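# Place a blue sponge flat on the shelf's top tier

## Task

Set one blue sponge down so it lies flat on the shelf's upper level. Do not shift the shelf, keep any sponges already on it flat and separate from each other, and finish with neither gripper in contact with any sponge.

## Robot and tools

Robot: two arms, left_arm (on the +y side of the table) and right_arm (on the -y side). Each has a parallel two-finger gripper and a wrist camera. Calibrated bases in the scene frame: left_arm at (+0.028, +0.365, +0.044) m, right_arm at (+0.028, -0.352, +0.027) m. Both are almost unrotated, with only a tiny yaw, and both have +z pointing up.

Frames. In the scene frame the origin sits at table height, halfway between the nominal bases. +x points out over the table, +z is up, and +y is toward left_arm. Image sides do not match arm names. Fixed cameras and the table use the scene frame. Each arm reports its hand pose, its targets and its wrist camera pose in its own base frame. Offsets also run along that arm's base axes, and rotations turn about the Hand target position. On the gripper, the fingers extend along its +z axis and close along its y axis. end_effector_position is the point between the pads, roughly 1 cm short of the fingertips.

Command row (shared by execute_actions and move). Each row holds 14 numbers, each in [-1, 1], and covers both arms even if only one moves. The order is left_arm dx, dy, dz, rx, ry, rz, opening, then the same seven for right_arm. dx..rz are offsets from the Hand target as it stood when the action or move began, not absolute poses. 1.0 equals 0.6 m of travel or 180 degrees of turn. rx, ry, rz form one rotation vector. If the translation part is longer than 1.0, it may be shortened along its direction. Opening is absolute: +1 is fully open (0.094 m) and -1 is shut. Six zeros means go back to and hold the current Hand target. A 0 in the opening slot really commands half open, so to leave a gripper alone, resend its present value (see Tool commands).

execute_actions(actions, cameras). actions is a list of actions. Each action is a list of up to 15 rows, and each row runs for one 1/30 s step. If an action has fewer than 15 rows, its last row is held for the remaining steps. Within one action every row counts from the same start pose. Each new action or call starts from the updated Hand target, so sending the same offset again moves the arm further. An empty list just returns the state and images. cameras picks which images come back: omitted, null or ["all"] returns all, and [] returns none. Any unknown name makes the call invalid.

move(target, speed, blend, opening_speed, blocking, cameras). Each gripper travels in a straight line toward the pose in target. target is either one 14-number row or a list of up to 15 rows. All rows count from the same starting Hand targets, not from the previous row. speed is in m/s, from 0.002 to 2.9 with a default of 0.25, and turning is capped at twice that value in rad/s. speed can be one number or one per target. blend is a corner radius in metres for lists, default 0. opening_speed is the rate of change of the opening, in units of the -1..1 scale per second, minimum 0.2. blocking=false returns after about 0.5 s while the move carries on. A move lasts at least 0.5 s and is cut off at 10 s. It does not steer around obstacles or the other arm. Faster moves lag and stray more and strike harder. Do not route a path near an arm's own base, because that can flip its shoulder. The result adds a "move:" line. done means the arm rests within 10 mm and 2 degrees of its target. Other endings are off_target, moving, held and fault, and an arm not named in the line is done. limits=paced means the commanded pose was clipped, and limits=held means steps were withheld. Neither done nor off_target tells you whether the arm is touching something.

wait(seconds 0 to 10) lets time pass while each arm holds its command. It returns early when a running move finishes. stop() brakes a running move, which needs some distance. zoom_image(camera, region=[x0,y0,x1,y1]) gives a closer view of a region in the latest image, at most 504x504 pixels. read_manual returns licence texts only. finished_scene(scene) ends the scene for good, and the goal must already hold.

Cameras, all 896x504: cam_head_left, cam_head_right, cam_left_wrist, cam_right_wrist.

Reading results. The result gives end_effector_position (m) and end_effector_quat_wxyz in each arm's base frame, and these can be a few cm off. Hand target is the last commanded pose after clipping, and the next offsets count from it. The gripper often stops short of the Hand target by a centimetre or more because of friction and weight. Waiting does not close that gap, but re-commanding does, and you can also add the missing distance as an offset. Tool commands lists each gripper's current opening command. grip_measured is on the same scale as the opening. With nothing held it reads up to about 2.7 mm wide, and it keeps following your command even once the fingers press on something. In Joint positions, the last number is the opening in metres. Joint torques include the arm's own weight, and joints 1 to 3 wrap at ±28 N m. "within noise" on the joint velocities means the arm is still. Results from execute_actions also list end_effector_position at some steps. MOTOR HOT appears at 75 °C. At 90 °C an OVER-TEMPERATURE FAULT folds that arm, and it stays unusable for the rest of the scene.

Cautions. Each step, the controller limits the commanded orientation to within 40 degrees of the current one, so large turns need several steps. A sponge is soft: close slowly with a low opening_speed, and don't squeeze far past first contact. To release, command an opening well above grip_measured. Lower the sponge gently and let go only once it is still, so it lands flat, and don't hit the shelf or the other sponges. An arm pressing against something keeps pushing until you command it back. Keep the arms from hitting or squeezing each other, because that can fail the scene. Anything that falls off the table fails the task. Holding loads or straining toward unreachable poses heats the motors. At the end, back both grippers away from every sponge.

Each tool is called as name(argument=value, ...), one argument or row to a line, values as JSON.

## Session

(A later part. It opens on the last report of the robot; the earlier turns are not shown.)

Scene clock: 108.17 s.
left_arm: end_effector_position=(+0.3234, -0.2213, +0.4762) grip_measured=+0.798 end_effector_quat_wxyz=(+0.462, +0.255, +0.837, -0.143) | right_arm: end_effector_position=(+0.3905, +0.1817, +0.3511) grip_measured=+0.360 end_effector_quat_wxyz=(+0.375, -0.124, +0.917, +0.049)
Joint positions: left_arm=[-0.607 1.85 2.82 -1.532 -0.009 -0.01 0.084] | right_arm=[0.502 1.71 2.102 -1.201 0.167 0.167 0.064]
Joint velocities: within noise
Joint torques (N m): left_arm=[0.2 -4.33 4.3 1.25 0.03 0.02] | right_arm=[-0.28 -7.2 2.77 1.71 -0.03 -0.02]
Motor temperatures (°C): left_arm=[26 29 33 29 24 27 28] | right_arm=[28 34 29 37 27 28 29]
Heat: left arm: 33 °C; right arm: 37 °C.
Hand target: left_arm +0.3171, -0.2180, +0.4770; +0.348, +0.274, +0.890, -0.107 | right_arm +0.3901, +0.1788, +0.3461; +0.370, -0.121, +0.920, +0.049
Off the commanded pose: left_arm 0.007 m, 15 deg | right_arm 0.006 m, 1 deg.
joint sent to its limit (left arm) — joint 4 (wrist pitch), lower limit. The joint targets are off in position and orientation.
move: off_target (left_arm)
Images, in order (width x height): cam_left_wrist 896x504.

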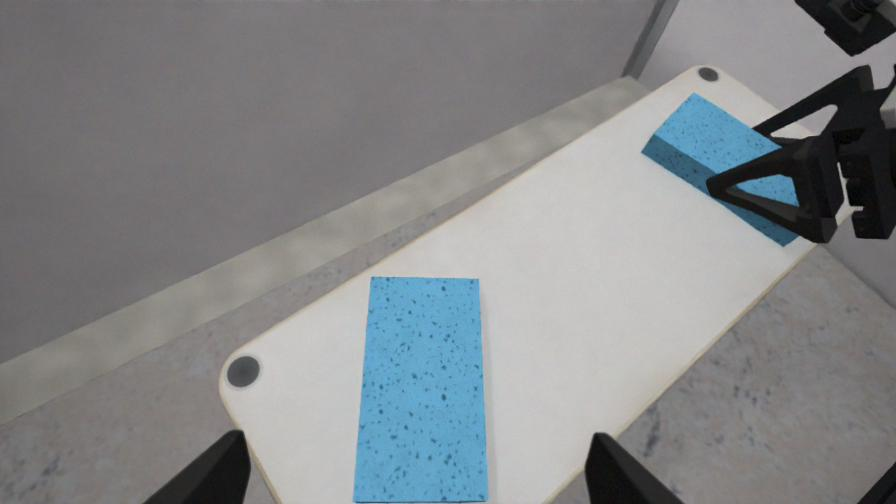

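move(
  target=[
    [0, 0, 0, 0, 0, 0, 0.8, 0, 0, 0.01, -0.0022, 0.0080, 0, 0.2],
    [0, 0, 0, 0, 0, 0, 0.8, 0, 0, 0.01, -0.0022, 0.0080, 0, 0.85],
  ],
  speed=0.06,
  opening_speed=0.5,
  cameras=["cam_left_wrist", "cam_right_wrist"],
)

zoom_image(
  camera="cam_left_wrist",
  region=[600, 20, 896, 240],
)

Scene clock: 111.40 s.
left_arm: end_effector_position=(+0.3234, -0.2213, +0.4762) grip_measured=+0.798 end_effector_quat_wxyz=(+0.462, +0.255, +0.837, -0.143) | right_arm: end_effector_position=(+0.3948, +0.1839, +0.3466) grip_measured=+0.847 end_effector_quat_wxyz=(+0.362, -0.121, +0.923, +0.050)
Joint positions: left_arm=[-0.607 1.85 2.82 -1.532 -0.009 -0.01 0.084] | right_arm=[0.497 1.751 2.153 -1.236 0.156 0.176 0.087]
Joint velocities: within noise
Joint torques (N m): left_arm=[0.14 -4.3 4.26 1.25 0.04 0.01] | right_arm=[-0.5 -6.82 7.31 1.15 -0.05 -0.01]
Motor temperatures (°C): left_arm=[26 29 33 29 24 27 28] | right_arm=[28 34 29 37 27 28 29]
Heat: left arm: 33 °C; right arm: 37 °C.
Hand target: left_arm +0.3171, -0.2180, +0.4770; +0.348, +0.274, +0.890, -0.107 | right_arm +0.3901, +0.1788, +0.3521; +0.358, -0.121, +0.924, +0.047
Off the commanded pose: left_arm 0.007 m, 15 deg | right_arm 0.009 m, 1 deg.
joint sent to its limit (left arm) — joint 4 (wrist pitch), lower limit. The joint targets are off in position and orientation.
move: off_target (left_arm)
Images, in order (width x height): cam_left_wrist 896x504, cam_right_wrist 896x504.

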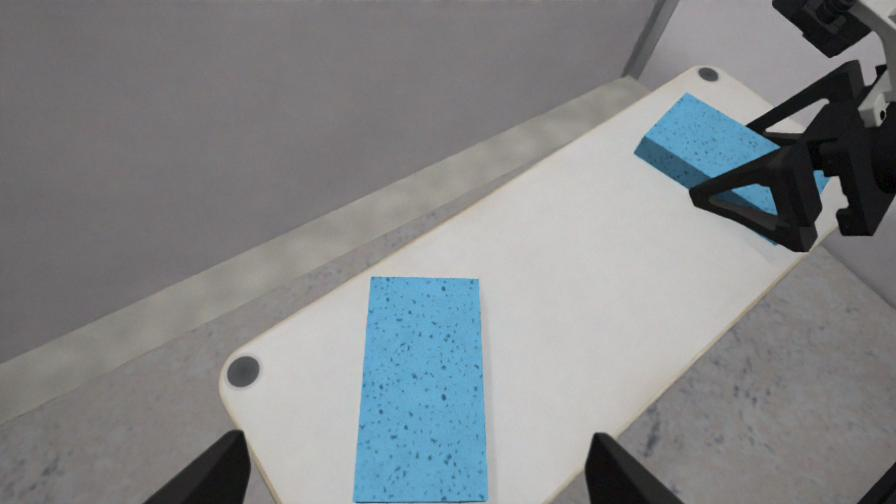

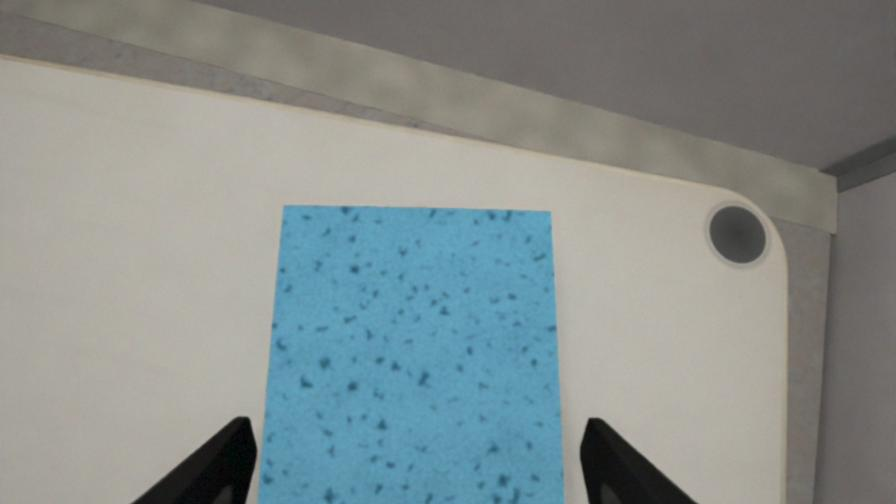

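Scaled by 1.703 from the camera's 896x504 image, which has a finer 1280x720 frame.

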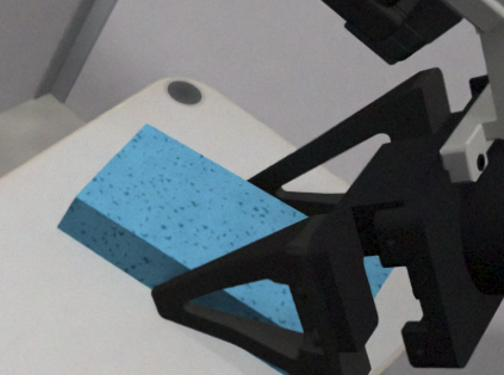

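move(
  target=[0, 0, 0, 0, 0, 0, 0.8, -0.1318, -0.0354, 0.1463, 0, 0, 0, 0.85],
  speed=0.25,
)

Scene clock: 112.93 s.
left_arm: end_effector_position=(+0.3234, -0.2213, +0.4762) grip_measured=+0.798 end_effector_quat_wxyz=(+0.462, +0.255, +0.837, -0.143) | right_arm: end_effector_position=(+0.3193, +0.1680, +0.4349) grip_measured=+0.847 end_effector_quat_wxyz=(+0.411, -0.133, +0.899, +0.073)
Joint positions: left_arm=[-0.607 1.85 2.82 -1.532 -0.009 -0.01 0.084] | right_arm=[0.575 1.668 2.458 -1.514 0.191 0.194 0.087]
Joint velocities: within noise
Joint torques (N m): left_arm=[0.17 -4.3 4.3 1.27 0.04 0.01] | right_arm=[0.25 -5.71 5.14 1.29 0.17 0.06]
Motor temperatures (°C): left_arm=[26 29 33 29 24 27 28] | right_arm=[28 34 29 37 27 28 29]
Heat: left arm: 33 °C; right arm: 37 °C.
Hand target: left_arm +0.3171, -0.2180, +0.4770; +0.348, +0.274, +0.890, -0.107 | right_arm +0.3110, +0.1576, +0.4399; +0.358, -0.121, +0.924, +0.047
Off the commanded pose: left_arm 0.007 m, 15 deg | right_arm 0.014 m, 8 deg.
joint sent to its limit (left arm) — joint 4 (wrist pitch), lower limit. The joint targets are off in position and orientation.
joint sent to its limit (right arm) — joint 4 (wrist pitch), lower limit. The joint targets are off in position and orientation.
move: off_target (left_arm, right_arm)

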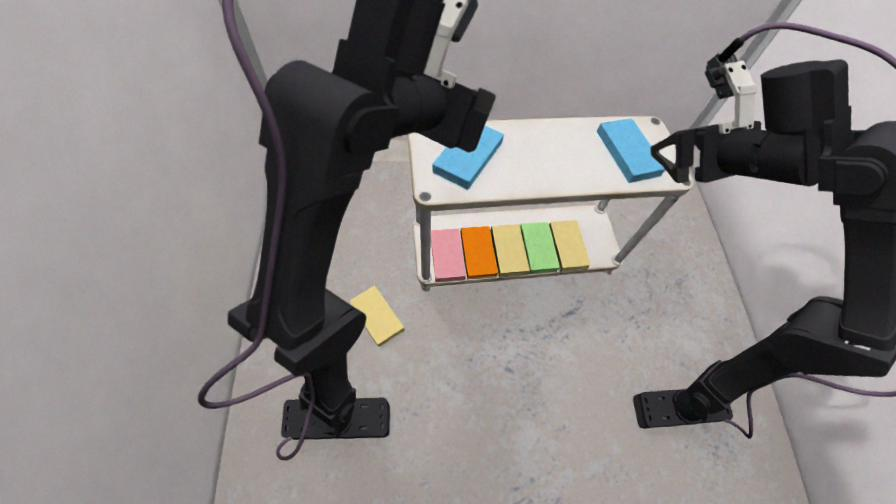

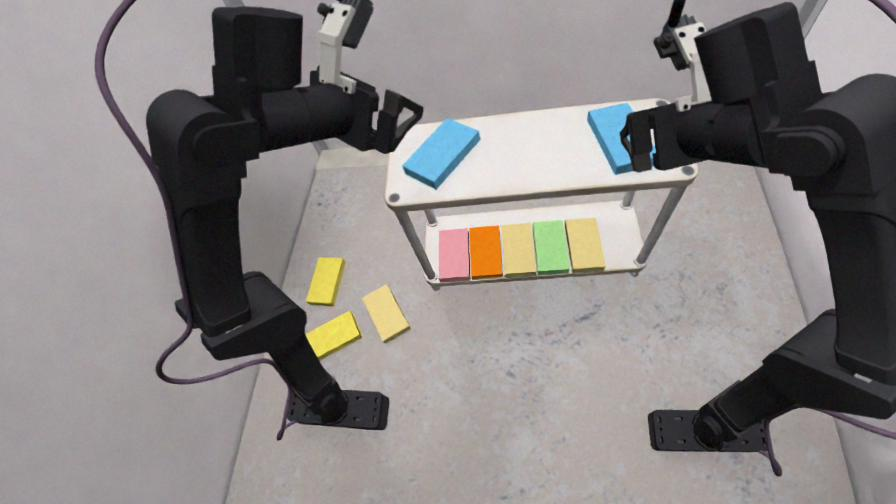

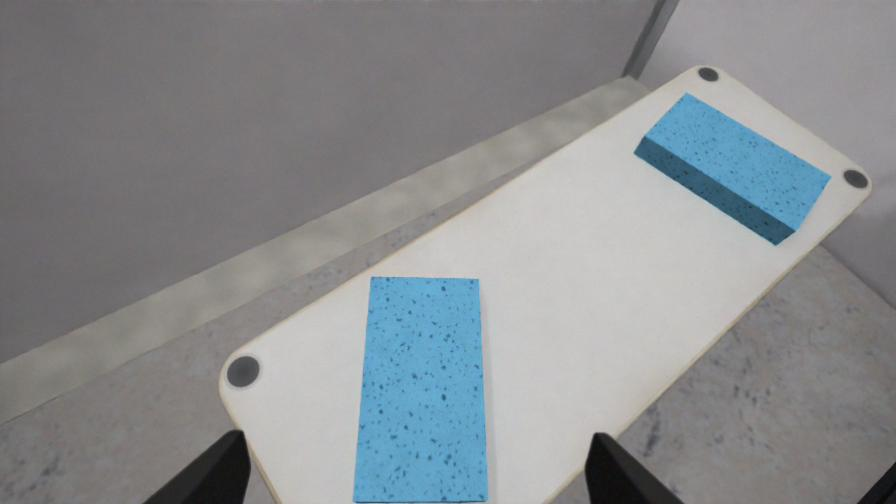

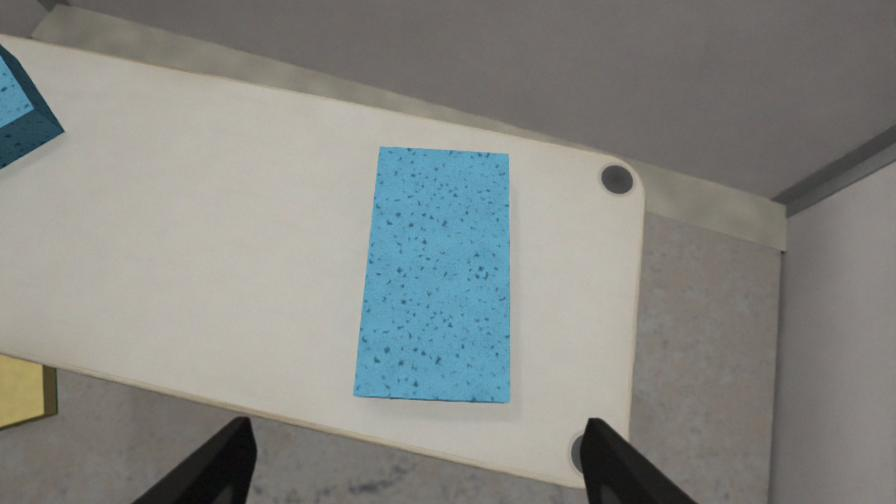

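finished_scene(
  scene=1,
)

The scene is finished: the task was done.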